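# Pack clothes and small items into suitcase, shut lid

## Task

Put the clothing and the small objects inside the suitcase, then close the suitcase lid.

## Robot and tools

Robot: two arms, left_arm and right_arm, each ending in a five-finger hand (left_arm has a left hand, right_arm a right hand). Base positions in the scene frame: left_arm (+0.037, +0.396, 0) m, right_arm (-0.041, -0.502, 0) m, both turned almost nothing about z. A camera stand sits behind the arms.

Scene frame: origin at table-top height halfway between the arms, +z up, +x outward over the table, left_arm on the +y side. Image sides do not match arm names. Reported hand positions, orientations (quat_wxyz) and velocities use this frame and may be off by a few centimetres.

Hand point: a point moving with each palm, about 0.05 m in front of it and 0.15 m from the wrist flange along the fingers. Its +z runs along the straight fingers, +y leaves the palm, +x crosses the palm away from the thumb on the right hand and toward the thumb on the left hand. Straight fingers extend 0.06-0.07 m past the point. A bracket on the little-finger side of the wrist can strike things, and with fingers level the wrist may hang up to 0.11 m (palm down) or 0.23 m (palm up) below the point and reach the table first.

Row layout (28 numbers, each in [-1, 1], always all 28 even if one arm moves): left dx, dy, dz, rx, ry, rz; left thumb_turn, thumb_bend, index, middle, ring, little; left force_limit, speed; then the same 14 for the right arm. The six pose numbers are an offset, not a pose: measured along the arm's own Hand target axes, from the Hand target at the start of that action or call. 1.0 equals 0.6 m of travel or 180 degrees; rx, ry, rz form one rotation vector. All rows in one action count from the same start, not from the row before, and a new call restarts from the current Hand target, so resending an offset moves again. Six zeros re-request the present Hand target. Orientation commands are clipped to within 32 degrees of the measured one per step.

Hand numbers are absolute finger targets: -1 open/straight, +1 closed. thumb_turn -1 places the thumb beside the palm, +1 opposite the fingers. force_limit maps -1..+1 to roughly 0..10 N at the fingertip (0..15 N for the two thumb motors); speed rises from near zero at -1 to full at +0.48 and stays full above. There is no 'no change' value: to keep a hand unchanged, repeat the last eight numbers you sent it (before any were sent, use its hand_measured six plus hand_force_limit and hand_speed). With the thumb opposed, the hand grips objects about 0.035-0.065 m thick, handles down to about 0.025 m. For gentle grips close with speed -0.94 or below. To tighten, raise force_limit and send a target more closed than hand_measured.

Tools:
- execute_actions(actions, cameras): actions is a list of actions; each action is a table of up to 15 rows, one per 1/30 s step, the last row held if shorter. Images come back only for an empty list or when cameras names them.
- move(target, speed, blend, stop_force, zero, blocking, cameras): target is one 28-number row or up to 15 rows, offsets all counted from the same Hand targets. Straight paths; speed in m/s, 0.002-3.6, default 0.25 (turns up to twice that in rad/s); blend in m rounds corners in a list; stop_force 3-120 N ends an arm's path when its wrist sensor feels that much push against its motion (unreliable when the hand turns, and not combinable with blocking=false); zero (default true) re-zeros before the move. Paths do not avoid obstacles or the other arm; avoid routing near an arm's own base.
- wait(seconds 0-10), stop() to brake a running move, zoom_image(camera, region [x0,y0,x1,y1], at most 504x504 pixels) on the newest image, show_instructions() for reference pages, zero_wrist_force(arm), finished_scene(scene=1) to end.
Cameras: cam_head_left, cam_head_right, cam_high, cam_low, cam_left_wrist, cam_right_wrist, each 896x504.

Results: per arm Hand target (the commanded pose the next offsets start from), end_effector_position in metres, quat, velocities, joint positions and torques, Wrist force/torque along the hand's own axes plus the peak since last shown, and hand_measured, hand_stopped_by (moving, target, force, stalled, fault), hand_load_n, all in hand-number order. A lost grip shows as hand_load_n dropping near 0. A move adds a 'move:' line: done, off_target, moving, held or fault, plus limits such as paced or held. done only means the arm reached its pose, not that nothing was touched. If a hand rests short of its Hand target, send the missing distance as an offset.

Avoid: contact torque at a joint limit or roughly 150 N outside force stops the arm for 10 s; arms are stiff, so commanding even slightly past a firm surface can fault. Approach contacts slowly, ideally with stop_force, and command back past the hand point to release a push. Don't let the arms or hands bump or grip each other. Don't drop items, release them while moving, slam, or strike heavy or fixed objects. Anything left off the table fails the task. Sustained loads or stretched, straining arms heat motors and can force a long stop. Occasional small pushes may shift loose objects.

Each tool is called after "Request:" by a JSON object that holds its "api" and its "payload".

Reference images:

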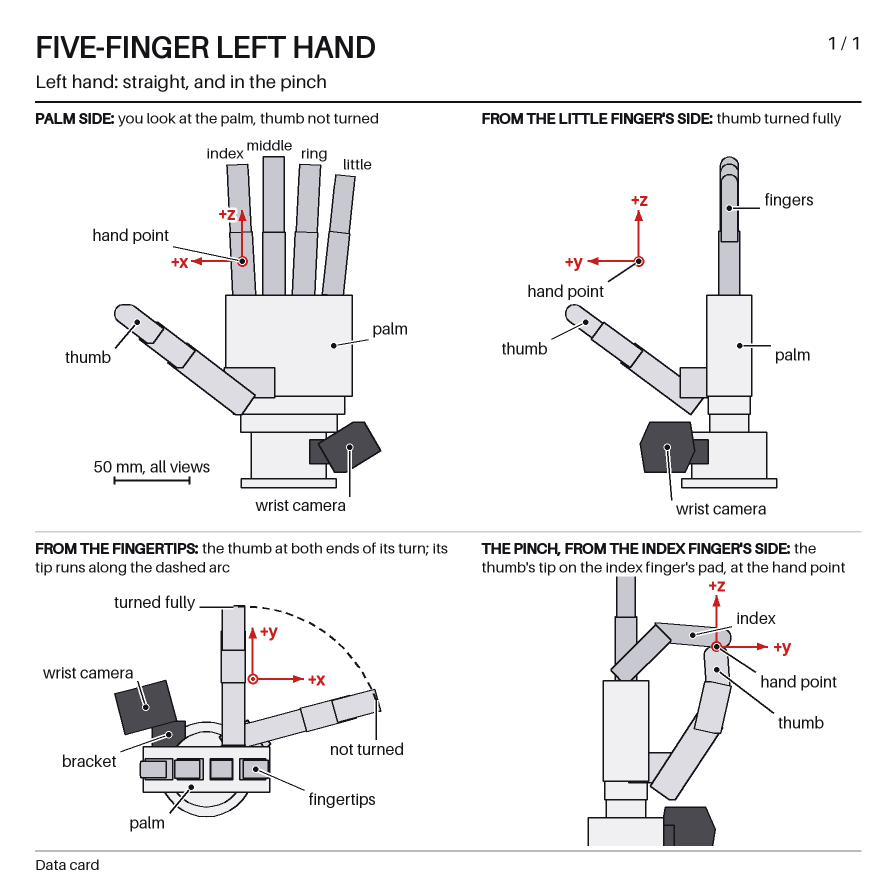

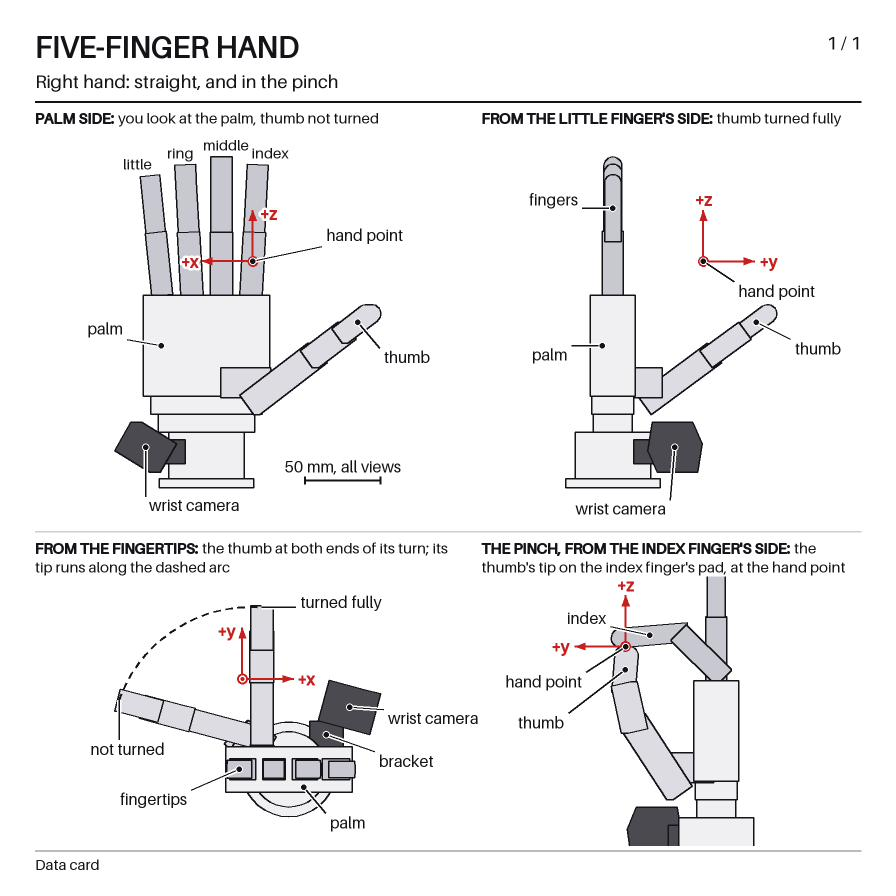

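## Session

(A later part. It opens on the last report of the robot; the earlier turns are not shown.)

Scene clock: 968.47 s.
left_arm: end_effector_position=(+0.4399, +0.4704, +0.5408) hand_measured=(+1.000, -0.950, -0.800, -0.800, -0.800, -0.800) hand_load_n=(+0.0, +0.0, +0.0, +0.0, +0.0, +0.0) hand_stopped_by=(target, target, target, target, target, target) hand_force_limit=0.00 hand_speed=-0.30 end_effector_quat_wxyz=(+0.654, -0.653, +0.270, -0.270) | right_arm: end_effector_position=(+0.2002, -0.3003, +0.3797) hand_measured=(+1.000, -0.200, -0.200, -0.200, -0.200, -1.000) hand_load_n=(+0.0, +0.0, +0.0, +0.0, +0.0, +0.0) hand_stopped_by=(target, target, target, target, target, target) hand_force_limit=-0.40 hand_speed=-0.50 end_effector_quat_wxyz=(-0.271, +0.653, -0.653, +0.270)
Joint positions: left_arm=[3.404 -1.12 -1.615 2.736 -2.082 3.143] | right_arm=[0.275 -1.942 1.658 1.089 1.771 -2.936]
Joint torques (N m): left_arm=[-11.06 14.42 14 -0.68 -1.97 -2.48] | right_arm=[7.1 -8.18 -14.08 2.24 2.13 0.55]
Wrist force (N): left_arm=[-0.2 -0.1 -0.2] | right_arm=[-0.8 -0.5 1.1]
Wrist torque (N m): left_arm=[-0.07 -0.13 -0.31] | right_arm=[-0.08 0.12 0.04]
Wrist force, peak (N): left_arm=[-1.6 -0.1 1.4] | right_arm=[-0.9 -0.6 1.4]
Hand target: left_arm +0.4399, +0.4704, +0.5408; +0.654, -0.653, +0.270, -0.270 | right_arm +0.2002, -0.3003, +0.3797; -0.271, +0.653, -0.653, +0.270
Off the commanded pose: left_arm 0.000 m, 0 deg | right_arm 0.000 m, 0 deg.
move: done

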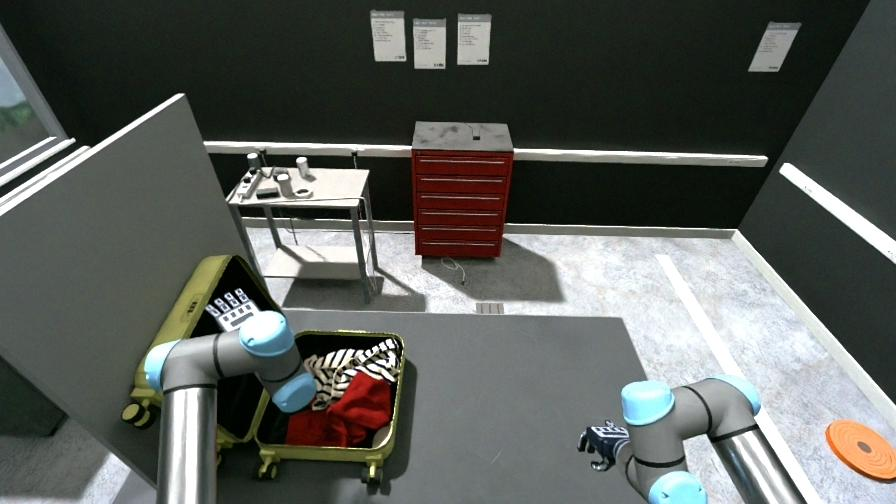

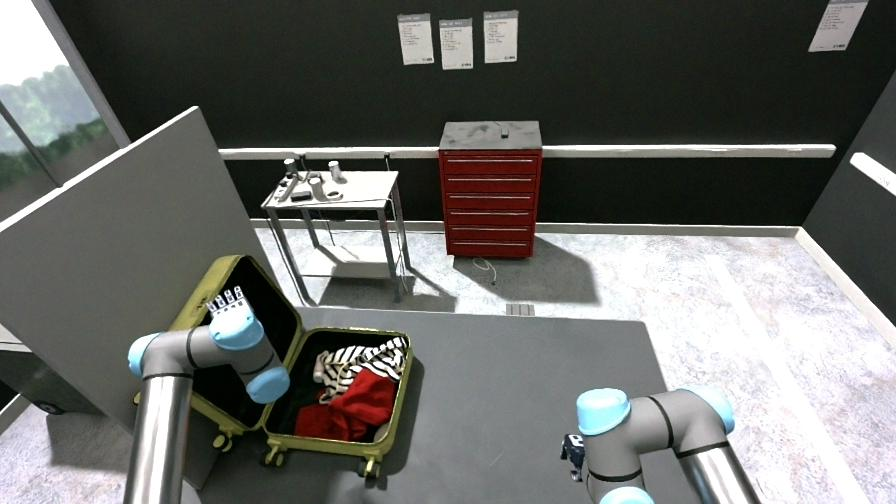

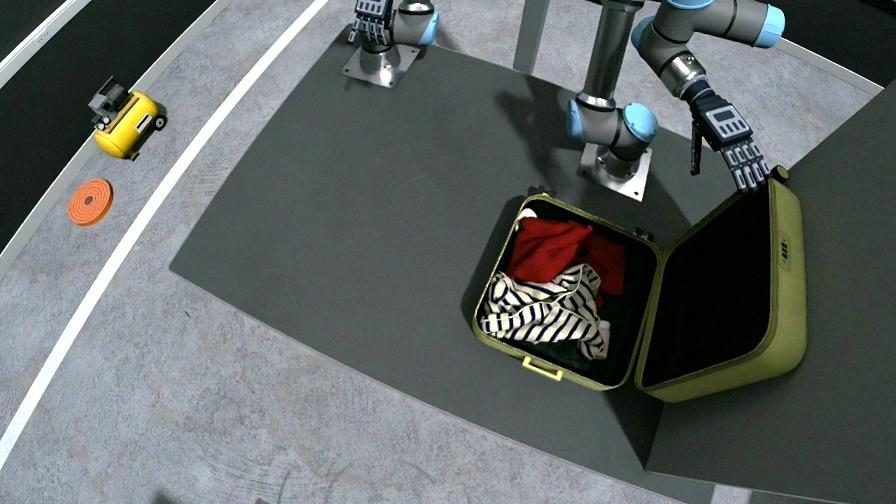

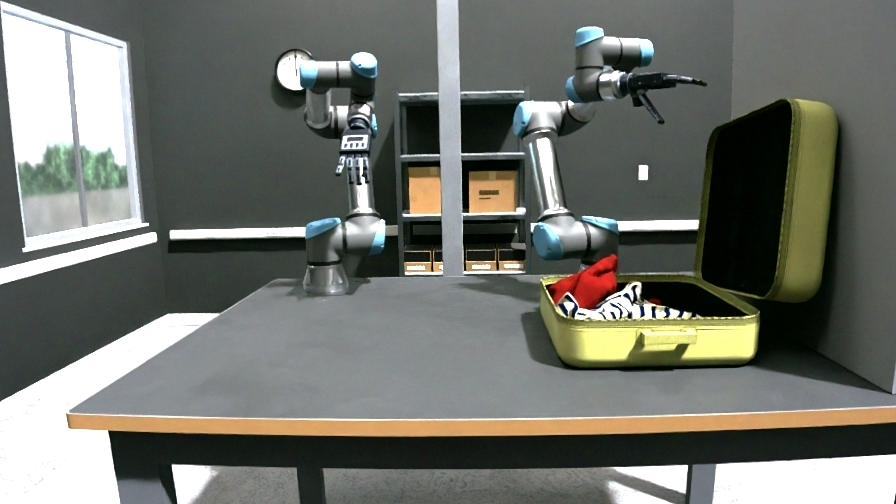

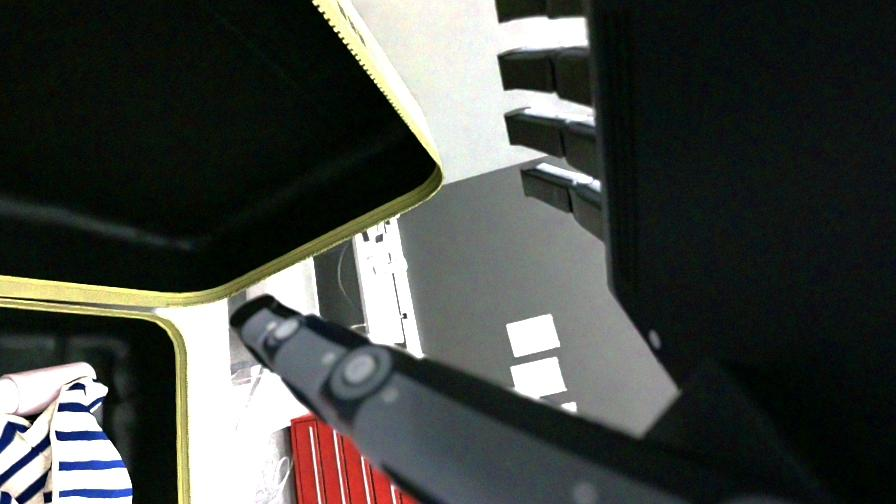

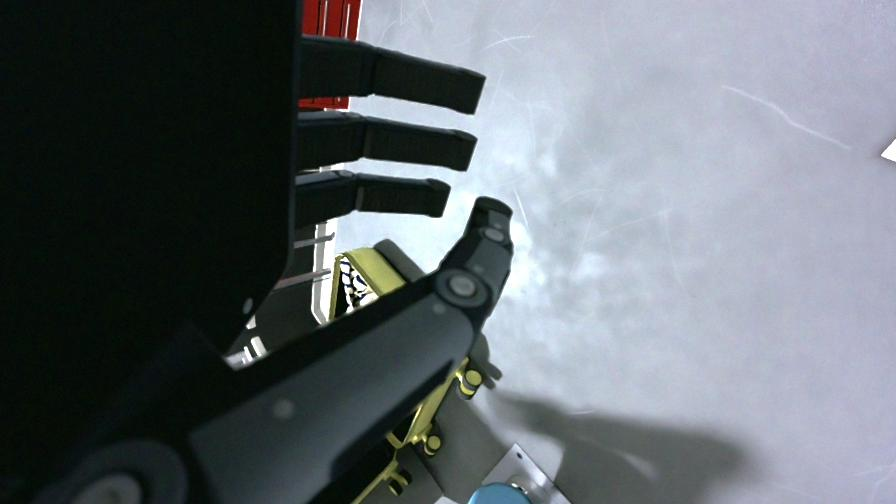

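Request:
{"api": "move", "payload": {"target": [-0.3182,-0.05,-0.0118,0,-0.1667,0, 1,-0.95,-0.8,-0.8,-0.8,-0.8,0.0,-0.3, 0,0,0,0,0,0, 1,-0.2,-0.2,-0.2,-0.2,-1,-0.4,-0.5], "speed": 0.15, "cameras": ["cam_left_wrist", "cam_high", "cam_head_left"]}}

Scene clock: 992.87 s.
left_arm: end_effector_position=(+0.2997, +0.6001, +0.5710) hand_measured=(+1.000, -0.950, -0.800, -0.800, -0.800, -0.800) hand_load_n=(+0.0, +0.0, +0.0, +0.0, +0.0, +0.0) hand_stopped_by=(target, target, target, target, target, target) hand_force_limit=0.00 hand_speed=-0.30 end_effector_quat_wxyz=(+0.702, -0.700, +0.092, -0.092) | right_arm: end_effector_position=(+0.2002, -0.3003, +0.3797) hand_measured=(+1.000, -0.200, -0.200, -0.200, -0.200, -1.000) hand_load_n=(+0.0, +0.0, +0.0, +0.0, +0.0, +0.0) hand_stopped_by=(target, target, target, target, target, target) hand_force_limit=-0.40 hand_speed=-0.50 end_effector_quat_wxyz=(-0.271, +0.653, -0.653, +0.270)
Joint positions: left_arm=[3.848 -1.011 -1.572 2.586 -2.162 3.143] | right_arm=[0.275 -1.942 1.658 1.089 1.771 -2.936]
Joint torques (N m): left_arm=[4.09 -12.87 11.75 4.01 -2.01 -2.14] | right_arm=[6.9 -7.94 -13.76 2.11 2.07 0.61]
Wrist force (N): left_arm=[-0.5 -0.2 -0.1] | right_arm=[-0.7 -0.5 1.3]
Wrist torque (N m): left_arm=[-0.06 -0.09 -0.34] | right_arm=[-0.09 0.11 0.04]
Wrist force, peak (N): left_arm=[-1.1 -0.3 0.3] | right_arm=[-1.1 -0.6 1.4]
Hand target: left_arm +0.2998, +0.6002, +0.5709; +0.702, -0.700, +0.092, -0.092 | right_arm +0.2002, -0.3003, +0.3797; -0.271, +0.653, -0.653, +0.270
Off the commanded pose: left_arm 0.000 m, 0 deg | right_arm 0.000 m, 0 deg.
move: done
Images, in order (width x height): cam_head_left 896x504, cam_high 896x504, cam_left_wrist 896x504.

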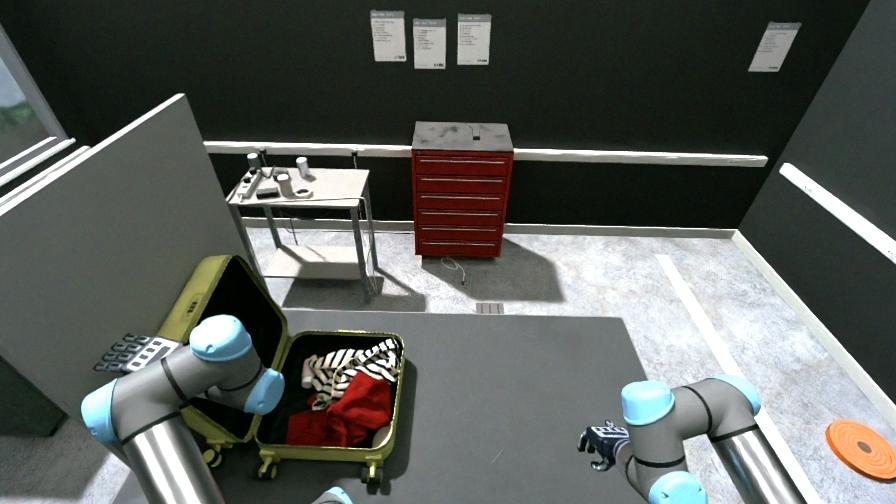

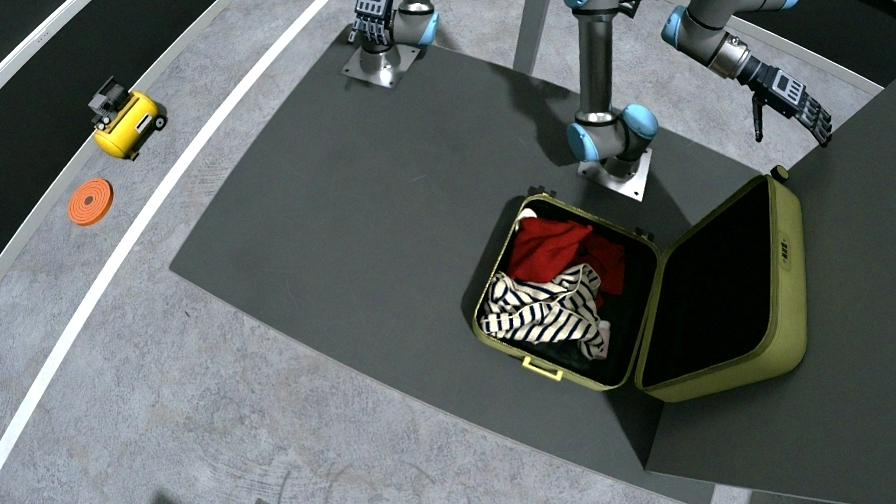

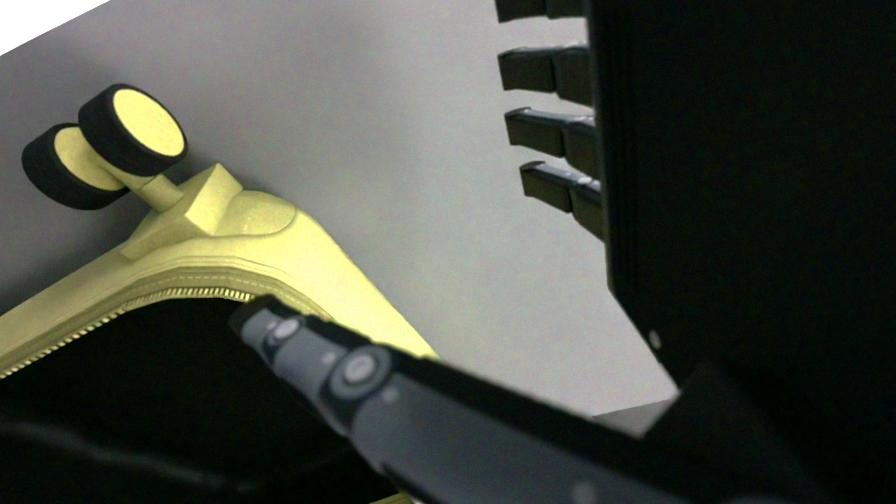

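Request:
{"api": "move", "payload": {"target": [0,-0.1,0,0,0,0, 1,-0.95,-0.8,-0.8,-0.8,-0.8,0.0,-0.3, 0,0,0,0,0,0, 1,-0.2,-0.2,-0.2,-0.2,-1,-0.4,-0.5], "speed": 0.15, "cameras": ["cam_left_wrist", "cam_head_left"]}}

Scene clock: 997.67 s.
left_arm: end_effector_position=(+0.2998, +0.6002, +0.6308) hand_measured=(+1.000, -0.950, -0.800, -0.800, -0.800, -0.800) hand_load_n=(+0.0, +0.0, +0.0, +0.0, +0.0, +0.0) hand_stopped_by=(target, target, target, target, target, target) hand_force_limit=0.00 hand_speed=-0.30 end_effector_quat_wxyz=(+0.702, -0.700, +0.092, -0.092) | right_arm: end_effector_position=(+0.2002, -0.3003, +0.3797) hand_measured=(+1.000, -0.200, -0.200, -0.200, -0.200, -1.000) hand_load_n=(+0.0, +0.0, +0.0, +0.0, +0.0, +0.0) hand_stopped_by=(target, target, target, target, target, target) hand_force_limit=-0.40 hand_speed=-0.50 end_effector_quat_wxyz=(-0.271, +0.653, -0.653, +0.270)
Joint positions: left_arm=[3.848 -1.095 -1.356 2.452 -2.162 3.143] | right_arm=[0.275 -1.942 1.658 1.089 1.771 -2.936]
Joint torques (N m): left_arm=[-11.05 5.1 23.02 1.72 -1.64 -1.78] | right_arm=[7.2 -8.47 -13.46 2.06 2.03 0.68]
Wrist force (N): left_arm=[-0.7 -0.1 0.1] | right_arm=[-1.0 -0.5 1.4]
Wrist torque (N m): left_arm=[-0.06 -0.06 -0.32] | right_arm=[-0.10 0.14 0.02]
Wrist force, peak (N): left_arm=[-0.4 -1.7 0.4] | right_arm=[-0.9 -0.8 1.5]
Hand target: left_arm +0.2997, +0.6001, +0.6309; +0.702, -0.700, +0.092, -0.092 | right_arm +0.2002, -0.3003, +0.3797; -0.271, +0.653, -0.653, +0.270
Off the commanded pose: left_arm 0.000 m, 0 deg | right_arm 0.000 m, 0 deg.
move: done
Images, in order (width x height): cam_head_left 896x504, cam_left_wrist 896x504.

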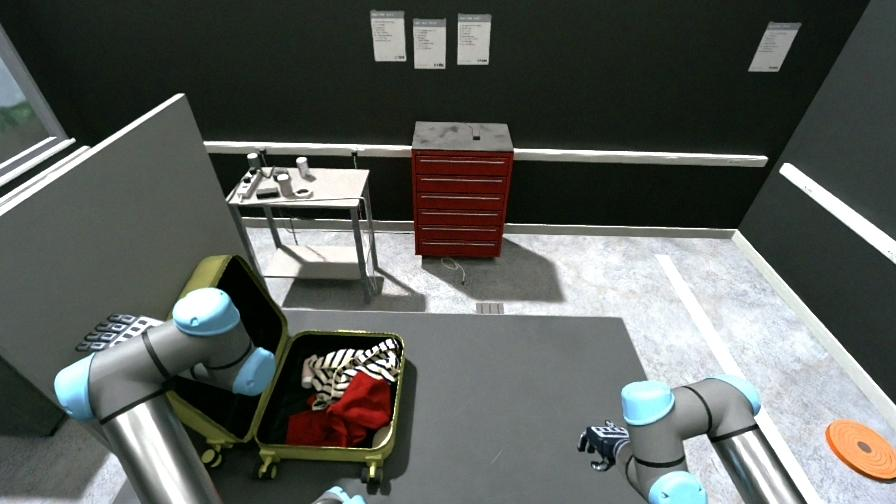

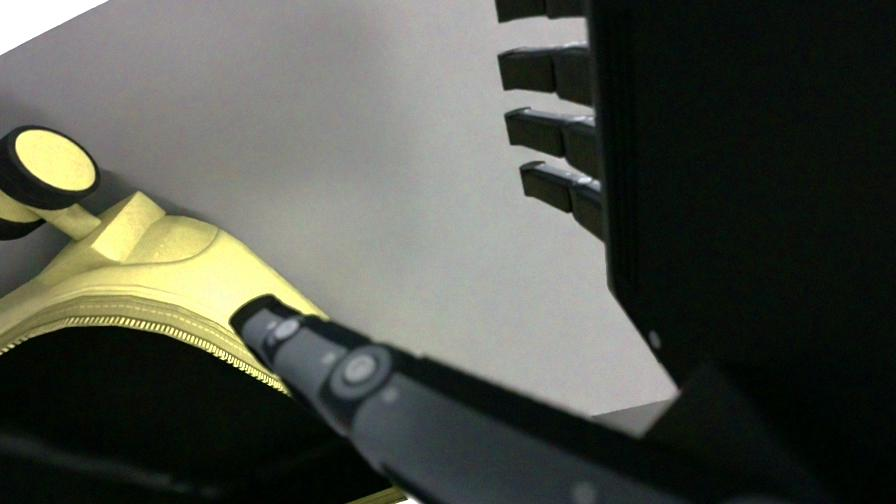

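Request:
{"api": "move", "payload": {"target": [0.3191,0.2167,-0.2251,0,0.1667,0, -1,-1,-1,-1,-1,-1,0.0,-0.3, 0,0,0,0,0,0, 1,-0.2,-0.2,-0.2,-0.2,-1,-0.4,-0.5], "speed": 0.2}}

Scene clock: 1030.57 s.
left_arm: end_effector_position=(+0.4499, +0.4205, +0.5007) hand_measured=(-1.000, -1.000, -1.000, -1.000, -1.000, -1.000) hand_load_n=(+0.0, +0.0, +0.0, +0.0, +0.0, +0.0) hand_stopped_by=(target, target, target, target, target, target) hand_force_limit=0.00 hand_speed=-0.30 end_effector_quat_wxyz=(+0.654, -0.653, +0.270, -0.270) | right_arm: end_effector_position=(+0.2002, -0.3003, +0.3797) hand_measured=(+1.000, -0.200, -0.200, -0.200, -0.200, -1.000) hand_load_n=(+0.0, +0.0, +0.0, +0.0, +0.0, +0.0) hand_stopped_by=(target, target, target, target, target, target) hand_force_limit=-0.40 hand_speed=-0.50 end_effector_quat_wxyz=(-0.271, +0.653, -0.653, +0.270)
Joint positions: left_arm=[3.141 -1.173 -1.695 2.87 -2.345 3.144] | right_arm=[0.275 -1.942 1.658 1.089 1.771 -2.936]
Joint torques (N m): left_arm=[-0.88 16.03 18.51 1.34 -1.03 1.6] | right_arm=[7.92 -7.42 -13.35 2.06 2.11 0.76]
Wrist force (N): left_arm=[-0.6 -0.1 0.4] | right_arm=[-0.9 -0.5 1.1]
Wrist torque (N m): left_arm=[-0.08 -0.02 -0.30] | right_arm=[-0.07 0.14 0.03]
Wrist force, peak (N): left_arm=[-1.7 -0.9 1.0] | right_arm=[-0.8 -0.5 1.6]
Hand target: left_arm +0.4499, +0.4204, +0.5007; +0.654, -0.653, +0.270, -0.270 | right_arm +0.2002, -0.3003, +0.3797; -0.271, +0.653, -0.653, +0.270
Off the commanded pose: left_arm 0.000 m, 0 deg | right_arm 0.000 m, 0 deg.
move: done

Request:
{"api": "move", "payload": {"target": [-0.1061,0.1283,0.1061,-0.00825,-0.0029,-0.0471, -1,-1,-1,-1,-1,-1,0.0,-0.3, 0,0,0,0,0,0, 1,-0.2,-0.2,-0.2,-0.2,-1,-0.4,-0.5], "speed": 0.15, "cameras": ["cam_left_wrist", "cam_high", "cam_low", "cam_head_left"]}}

Scene clock: 1034.93 s.
left_arm: end_effector_position=(+0.4499, +0.5105, +0.4240) hand_measured=(-1.000, -1.000, -1.000, -1.000, -1.000, -1.000) hand_load_n=(+0.0, +0.0, +0.0, +0.0, +0.5, +0.0) hand_stopped_by=(target, target, target, target, target, target) hand_force_limit=0.00 hand_speed=-0.30 end_effector_quat_wxyz=(-0.625, +0.680, -0.222, +0.311) | right_arm: end_effector_position=(+0.2002, -0.3003, +0.3797) hand_measured=(+1.000, -0.200, -0.200, -0.200, -0.200, -1.000) hand_load_n=(+0.0, +0.0, +0.0, +0.0, +0.0, +0.0) hand_stopped_by=(target, target, target, target, target, target) hand_force_limit=-0.40 hand_speed=-0.50 end_effector_quat_wxyz=(-0.271, +0.653, -0.653, +0.270)
Joint positions: left_arm=[3.639 -1.031 -1.963 2.968 -1.855 2.987] | right_arm=[0.275 -1.942 1.658 1.089 1.771 -2.936]
Joint torques (N m): left_arm=[12.96 -12.69 16.26 0.74 1.65 1.06] | right_arm=[6.84 -7.74 -14.35 2.09 2.17 0.67]
Wrist force (N): left_arm=[-0.2 -0.6 -0.2] | right_arm=[-0.9 -0.7 1.4]
Wrist torque (N m): left_arm=[-0.11 -0.17 -0.17] | right_arm=[-0.12 0.12 0.02]
Wrist force, peak (N): left_arm=[-1.0 0.4 0.5] | right_arm=[-0.9 -0.6 1.5]
Hand target: left_arm +0.4499, +0.5106, +0.4239; -0.625, +0.681, -0.222, +0.311 | right_arm +0.2002, -0.3003, +0.3797; -0.271, +0.653, -0.653, +0.270
Off the commanded pose: left_arm 0.000 m, 0 deg | right_arm 0.000 m, 0 deg.
move: done
Images, in order (width x height): cam_head_left 896x504, cam_high 896x504, cam_low 896x504, cam_left_wrist 896x504.

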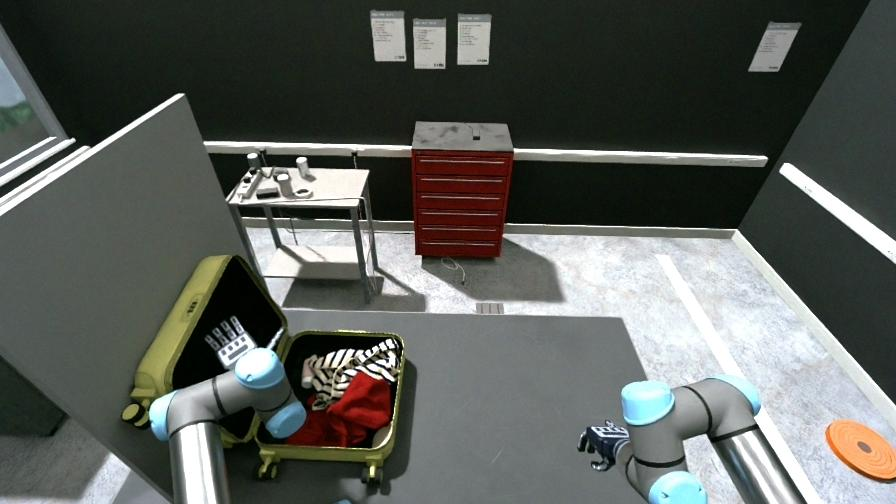

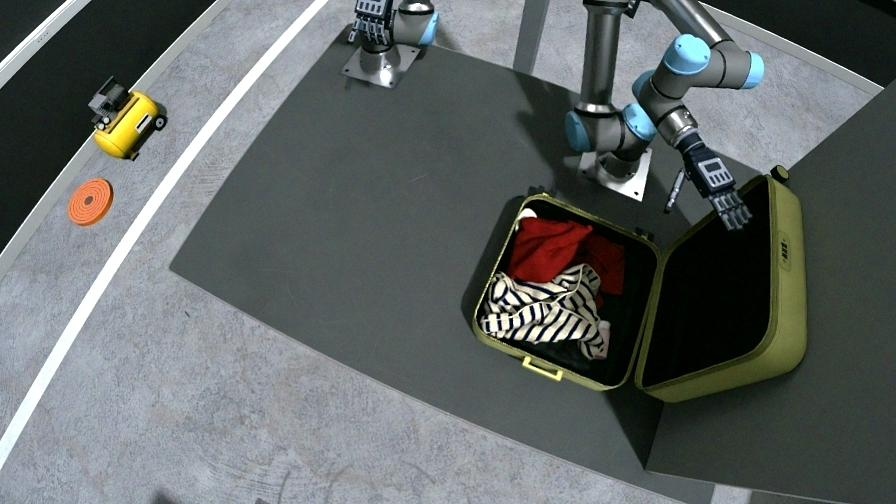

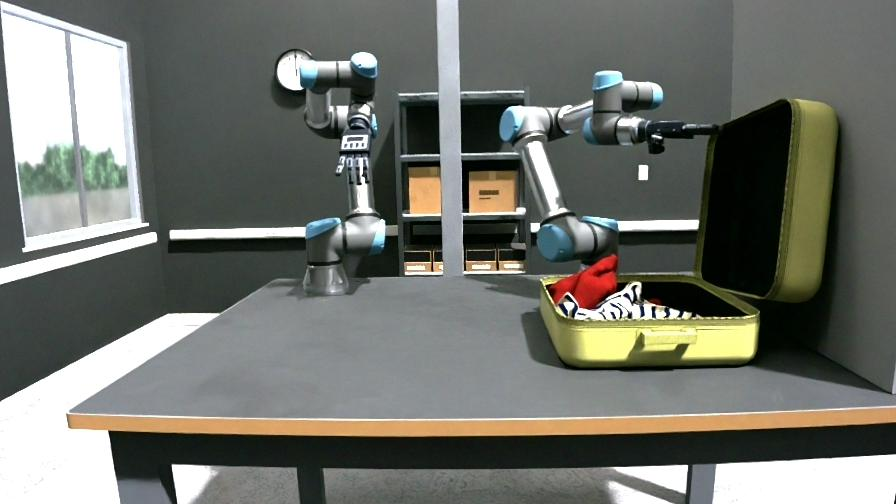

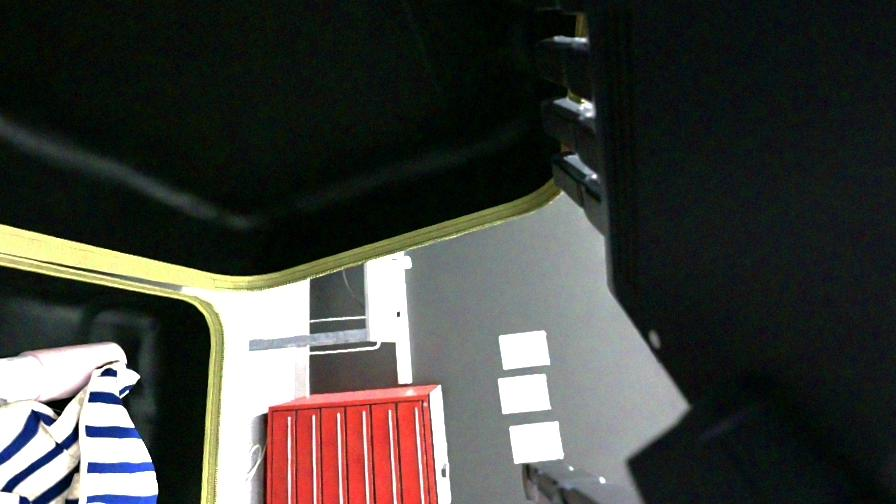

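Request:
{"api": "move", "payload": {"target": [-0.0634,-0.0112,0.0652,0,0,0, -1,-1,-1,-1,-1,-1,0.0,-0.3, 0,0,0,0,0,0, 1,-0.2,-0.2,-0.2,-0.2,-1,-0.4,-0.5], "speed": 0.05, "stop_force": 6, "cameras": ["cam_left_wrist", "cam_high", "cam_head_left"]}}

Scene clock: 1039.53 s.
left_arm: end_effector_position=(+0.4499, +0.5656, +0.4240) hand_measured=(-1.000, -1.000, -1.000, -1.000, -1.000, -1.000) hand_load_n=(+0.0, +0.0, +0.0, +0.0, +0.0, +0.0) hand_stopped_by=(target, target, target, target, target, target) hand_force_limit=0.00 hand_speed=-0.30 end_effector_quat_wxyz=(-0.625, +0.681, -0.222, +0.311) | right_arm: end_effector_position=(+0.2002, -0.3003, +0.3797) hand_measured=(+1.000, -0.200, -0.200, -0.200, -0.200, -1.000) hand_load_n=(+0.0, +0.0, +0.0, +0.0, +0.0, +0.0) hand_stopped_by=(target, target, target, target, target, target) hand_force_limit=-0.40 hand_speed=-0.50 end_effector_quat_wxyz=(-0.271, +0.653, -0.653, +0.270)
Joint positions: left_arm=[3.906 -1.024 -1.966 2.965 -1.588 2.994] | right_arm=[0.275 -1.942 1.658 1.089 1.771 -2.936]
Joint torques (N m): left_arm=[-8.72 12.15 18.07 -0.65 1.56 -2.46] | right_arm=[6.89 -7.75 -14.38 2.07 2.03 0.88]
Wrist force (N): left_arm=[-0.2 -0.5 0.1] | right_arm=[-0.7 -0.6 1.4]
Wrist torque (N m): left_arm=[-0.10 -0.19 -0.17] | right_arm=[-0.10 0.10 0.03]
Wrist force, peak (N): left_arm=[0.7 -0.3 -0.4] | right_arm=[-1.0 -0.7 1.5]
Hand target: left_arm +0.4499, +0.5656, +0.4240; -0.625, +0.681, -0.222, +0.311 | right_arm +0.2002, -0.3003, +0.3797; -0.271, +0.653, -0.653, +0.270
Off the commanded pose: left_arm 0.000 m, 0 deg | right_arm 0.000 m, 0 deg.
move: done
Images, in order (width x height): cam_head_left 896x504, cam_high 896x504, cam_left_wrist 896x504.

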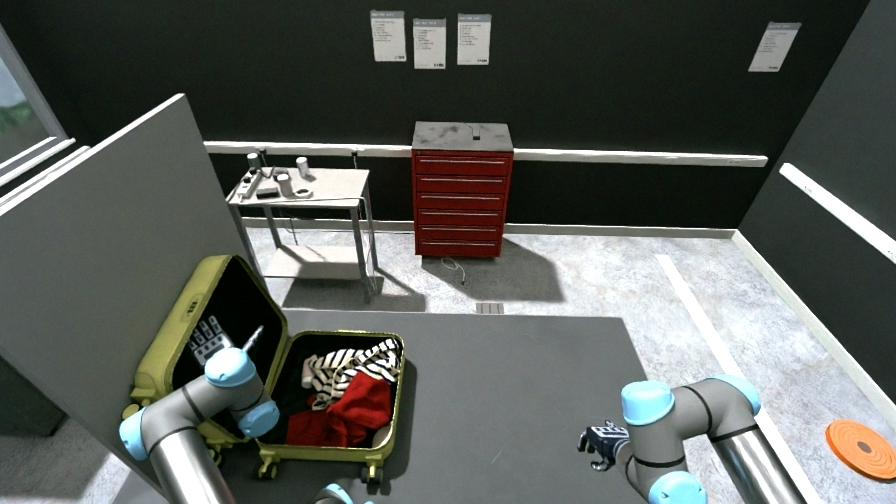

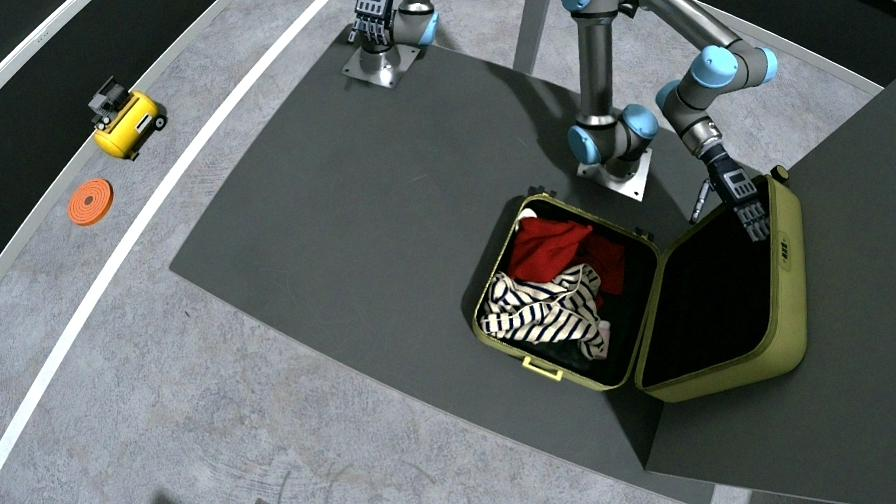

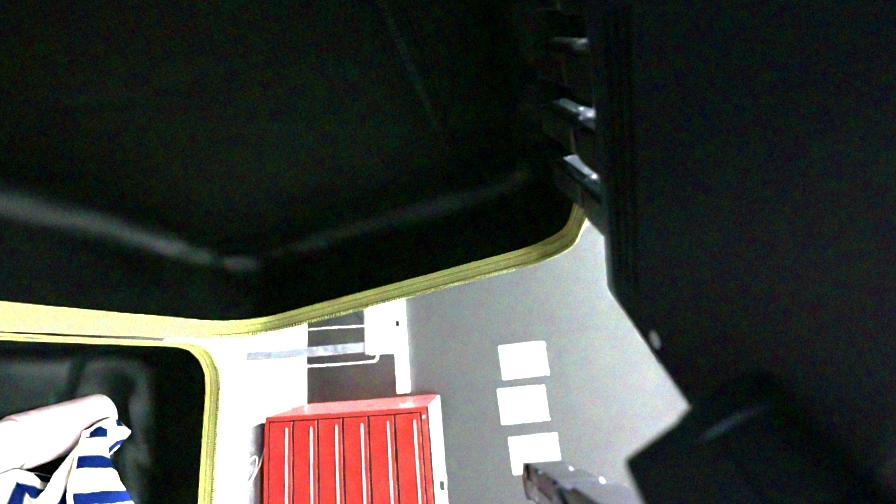

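Request:
{"api": "move", "payload": {"target": [0.0049,-0.033,-0.0009,0,0,0, -1,-1,-1,-1,-1,-1,0.0,-0.3, 0,0,0,0,0,0, 1,-0.2,-0.2,-0.2,-0.2,-1,-0.4,-0.5], "speed": 0.015, "stop_force": 6, "cameras": ["cam_left_wrist"]}}

Scene clock: 1042.53 s.
left_arm: end_effector_position=(+0.4498, +0.5655, +0.4415) hand_measured=(-1.000, -1.000, -1.000, -1.000, -1.000, -1.000) hand_load_n=(+0.0, +0.0, -0.5, +0.0, +0.0, -1.5) hand_stopped_by=(target, target, target, target, target, target) hand_force_limit=0.00 hand_speed=-0.30 end_effector_quat_wxyz=(-0.625, +0.681, -0.222, +0.312) | right_arm: end_effector_position=(+0.2002, -0.3003, +0.3797) hand_measured=(+1.000, -0.200, -0.200, -0.200, -0.200, -1.000) hand_load_n=(+0.0, +0.0, +0.0, +0.0, +0.0, +0.0) hand_stopped_by=(target, target, target, target, target, target) hand_force_limit=-0.40 hand_speed=-0.50 end_effector_quat_wxyz=(-0.271, +0.653, -0.653, +0.270)
Joint positions: left_arm=[3.906 -1.032 -1.917 2.924 -1.588 2.994] | right_arm=[0.275 -1.942 1.658 1.089 1.771 -2.936]
Joint torques (N m): left_arm=[-10.02 14.57 26.07 2.19 -0.41 -1.28] | right_arm=[7.27 -7.9 -14.26 1.94 2.13 0.83]
Wrist force (N): left_arm=[-0.8 3.9 0.5] | right_arm=[-0.9 -0.5 1.2]
Wrist torque (N m): left_arm=[-0.06 -0.18 -0.54] | right_arm=[-0.08 0.13 0.04]
Wrist force, peak (N): left_arm=[-1.1 9.5 0.3] | right_arm=[-0.9 -0.6 1.6]
Hand target: left_arm +0.4498, +0.5655, +0.4415; -0.625, +0.681, -0.222, +0.311 (not the last commanded pose) | right_arm +0.2002, -0.3003, +0.3797; -0.271, +0.653, -0.653, +0.270
Off the commanded pose: left_arm 0.003 m, 0 deg | right_arm 0.000 m, 0 deg.
move: contact (left_arm)
Images, in order (width x height): cam_left_wrist 896x504.

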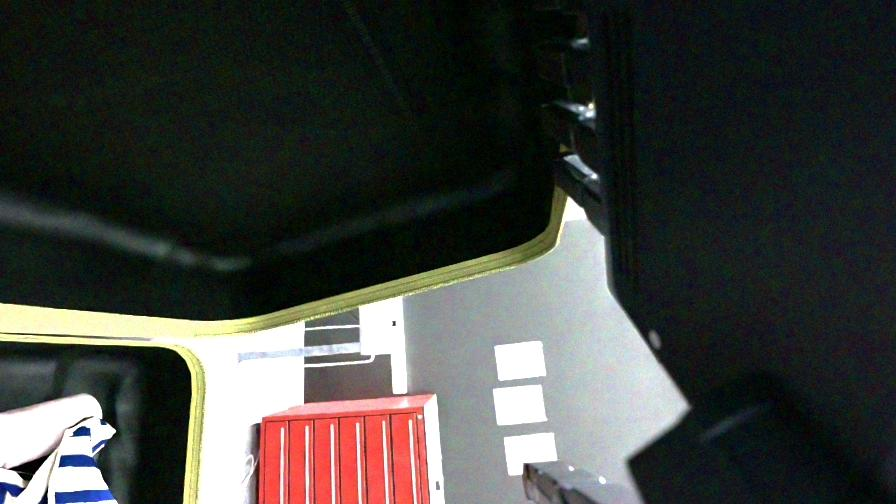

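Request:
{"api": "move", "payload": {"target": [[0.0049,0.033,-0.0009,0,0,0, -1,-1,-1,-1,-1,-1,0.0,-0.3, 0,0,0,0,0,0, 1,-0.2,-0.2,-0.2,-0.2,-1,-0.4,-0.5],[-0.048,0.0482,0.0425,0.0778,0,0, -1,-1,-1,-1,-1,-1,0.0,-0.3, 0,0,0,0,0,0, 1,-0.2,-0.2,-0.2,-0.2,-1,-0.4,-0.5]], "speed": 0.06, "stop_force": 12, "blend": 0.005, "cameras": ["cam_left_wrist", "cam_low"]}}

Scene clock: 1052.53 s.
left_arm: end_effector_position=(+0.4499, +0.6001, +0.4080) hand_measured=(-1.000, -1.000, -1.000, -1.000, -1.000, -1.000) hand_load_n=(+0.0, +0.0, +0.0, +0.0, +0.0, +0.0) hand_stopped_by=(target, target, target, target, target, target) hand_force_limit=0.00 hand_speed=-0.30 end_effector_quat_wxyz=(+0.703, -0.599, +0.182, -0.336) | right_arm: end_effector_position=(+0.2002, -0.3003, +0.3797) hand_measured=(+1.000, -0.200, -0.200, -0.200, -0.200, -1.000) hand_load_n=(+0.0, +0.0, +0.0, +0.0, +0.0, +0.0) hand_stopped_by=(target, target, target, target, target, target) hand_force_limit=-0.40 hand_speed=-0.50 end_effector_quat_wxyz=(-0.271, +0.653, -0.653, +0.270)
Joint positions: left_arm=[3.994 -0.957 -2.197 3.371 -1.537 2.983] | right_arm=[0.275 -1.942 1.658 1.089 1.771 -2.936]
Joint torques (N m): left_arm=[-10.94 -14.21 23.91 4.77 -1.98 2.58] | right_arm=[7.48 -8.3 -13.84 2.09 2.11 0.77]
Wrist force (N): left_arm=[-0.3 0.3 0.5] | right_arm=[-0.9 -0.7 1.2]
Wrist torque (N m): left_arm=[-0.01 -0.12 -0.29] | right_arm=[-0.11 0.13 0.03]
Wrist force, peak (N): left_arm=[-0.9 6.3 0.4] | right_arm=[-1.0 -0.5 1.6]
Hand target: left_arm +0.4499, +0.6001, +0.4080; +0.703, -0.599, +0.182, -0.336 | right_arm +0.2002, -0.3003, +0.3797; -0.271, +0.653, -0.653, +0.270
Off the commanded pose: left_arm 0.000 m, 0 deg | right_arm 0.000 m, 0 deg.
move: done
Images, in order (width x height): cam_low 896x504, cam_left_wrist 896x504.

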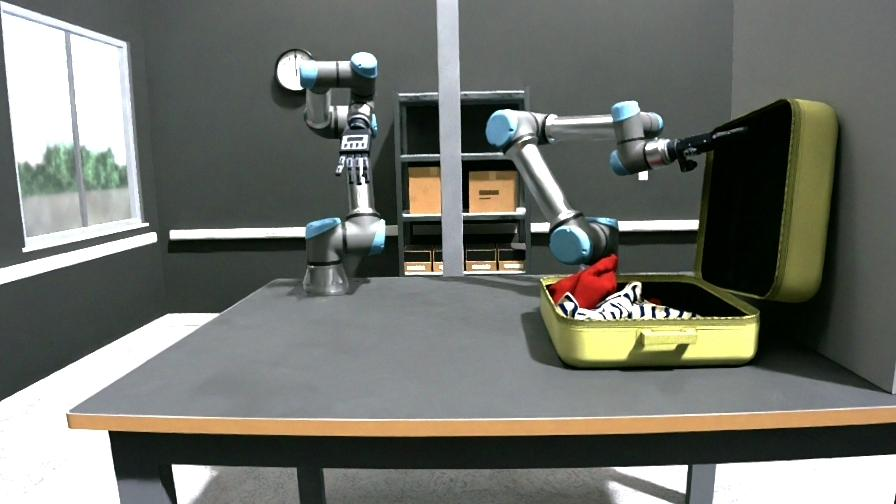

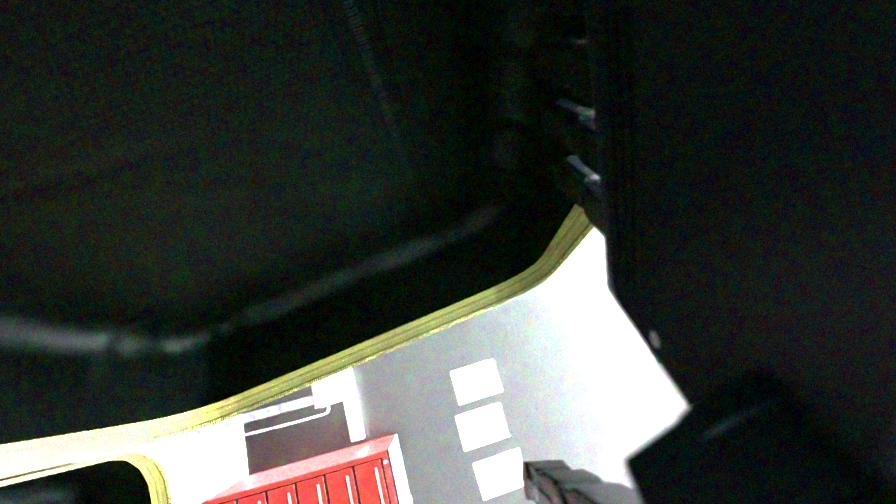

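Request:
{"api": "zoom_image", "payload": {"camera": "cam_low", "region": [620, 80, 860, 310]}}

Scaled by 2.100.

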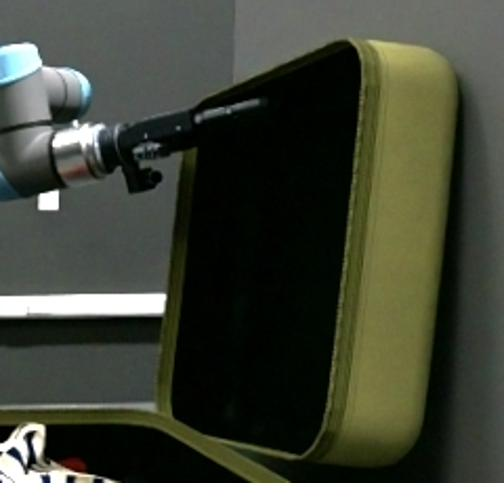

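Request:
{"api": "move", "payload": {"target": [0.00733,-0.0482,0.0108,0,0,0, -1,-1,-1,-1,-1,-1,0.0,-0.3, 0,0,0,0,0,0, 1,-0.2,-0.2,-0.2,-0.2,-1,-0.4,-0.5], "speed": 0.015, "stop_force": 6, "cameras": ["cam_left_wrist"]}}

Scene clock: 1056.80 s.
left_arm: end_effector_position=(+0.4499, +0.6001, +0.4255) hand_measured=(-1.000, -1.000, -1.000, -1.000, -1.000, -1.000) hand_load_n=(+0.0, +0.0, +0.0, -2.5, -1.0, +0.0) hand_stopped_by=(target, target, target, target, target, target) hand_force_limit=0.00 hand_speed=-0.30 end_effector_quat_wxyz=(+0.703, -0.599, +0.182, -0.336) | right_arm: end_effector_position=(+0.2002, -0.3003, +0.3797) hand_measured=(+1.000, -0.200, -0.200, -0.200, -0.200, -1.000) hand_load_n=(+0.0, +0.5, +0.0, +0.5, +0.0, +0.0) hand_stopped_by=(target, target, target, target, target, target) hand_force_limit=-0.40 hand_speed=-0.50 end_effector_quat_wxyz=(-0.271, +0.653, -0.653, +0.270)
Joint positions: left_arm=[3.994 -0.958 -2.152 3.327 -1.537 2.983] | right_arm=[0.275 -1.942 1.658 1.089 1.771 -2.936]
Joint torques (N m): left_arm=[-9.55 9.53 25.77 3.44 -1.96 2.52] | right_arm=[7.13 -7.97 -13.7 1.96 2.15 1.13]
Wrist force (N): left_arm=[-0.6 4.8 -1.7] | right_arm=[-0.8 -0.6 1.4]
Wrist torque (N m): left_arm=[-0.03 -0.17 -0.44] | right_arm=[-0.11 0.11 0.03]
Wrist force, peak (N): left_arm=[-1.9 9.3 -4.9] | right_arm=[-1.0 -0.6 1.5]
Hand target: left_arm +0.4499, +0.6001, +0.4256; +0.703, -0.599, +0.182, -0.336 (not the last commanded pose) | right_arm +0.2002, -0.3003, +0.3797; -0.271, +0.653, -0.653, +0.270
Off the commanded pose: left_arm 0.012 m, 0 deg | right_arm 0.000 m, 0 deg.
move: contact (left_arm)
Images, in order (width x height): cam_left_wrist 896x504.

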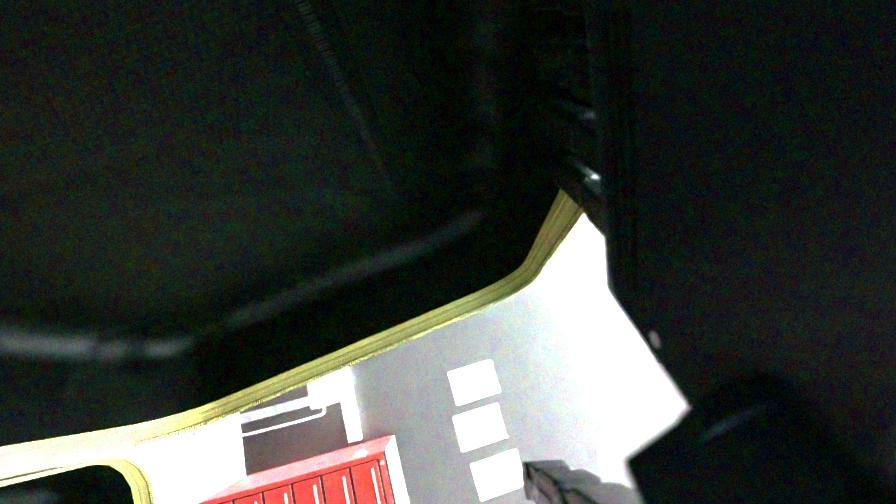

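Request:
{"api": "move", "payload": {"target": [0.0005,-0.0032,0.0007,0,0,0, -1,-1,-1,-1,-1,-1,0.0,-0.3, 0,0,0,0,0,0, 1,-0.2,-0.2,-0.2,-0.2,-1,-0.4,-0.5], "speed": 0.01}}

Scene clock: 1059.17 s.
left_arm: end_effector_position=(+0.4499, +0.6001, +0.4276) hand_measured=(-1.000, -1.000, -1.000, -0.998, -1.000, -1.000) hand_load_n=(+0.0, +0.0, +0.0, -10.0, -8.0, +0.0) hand_stopped_by=(target, target, target, target, target, target) hand_force_limit=0.00 hand_speed=-0.30 end_effector_quat_wxyz=(+0.703, -0.599, +0.182, -0.336) | right_arm: end_effector_position=(+0.2002, -0.3003, +0.3797) hand_measured=(+1.000, -0.200, -0.200, -0.200, -0.200, -1.000) hand_load_n=(+0.0, +0.0, +0.0, +0.0, +0.0, +0.0) hand_stopped_by=(target, target, target, target, target, target) hand_force_limit=-0.40 hand_speed=-0.50 end_effector_quat_wxyz=(-0.271, +0.653, -0.653, +0.270)
Joint positions: left_arm=[3.994 -0.958 -2.146 3.321 -1.537 2.984] | right_arm=[0.275 -1.942 1.658 1.089 1.771 -2.936]
Joint torques (N m): left_arm=[-11.17 -5.94 36.57 5.59 -2.03 2.63] | right_arm=[6.95 -7.76 -13.39 2.03 2.13 0.94]
Wrist force (N): left_arm=[-2.7 18.6 -4.6] | right_arm=[-1.0 -0.6 1.3]
Wrist torque (N m): left_arm=[-0.33 -0.37 -1.04] | right_arm=[-0.09 0.14 0.01]
Wrist force, peak (N): left_arm=[-2.5 19.9 -9.4] | right_arm=[-1.0 -0.6 1.5]
Hand target: left_arm +0.4499, +0.6001, +0.4276; +0.703, -0.599, +0.182, -0.336 | right_arm +0.2002, -0.3003, +0.3797; -0.271, +0.653, -0.653, +0.270
Off the commanded pose: left_arm 0.000 m, 0 deg | right_arm 0.000 m, 0 deg.
move: done


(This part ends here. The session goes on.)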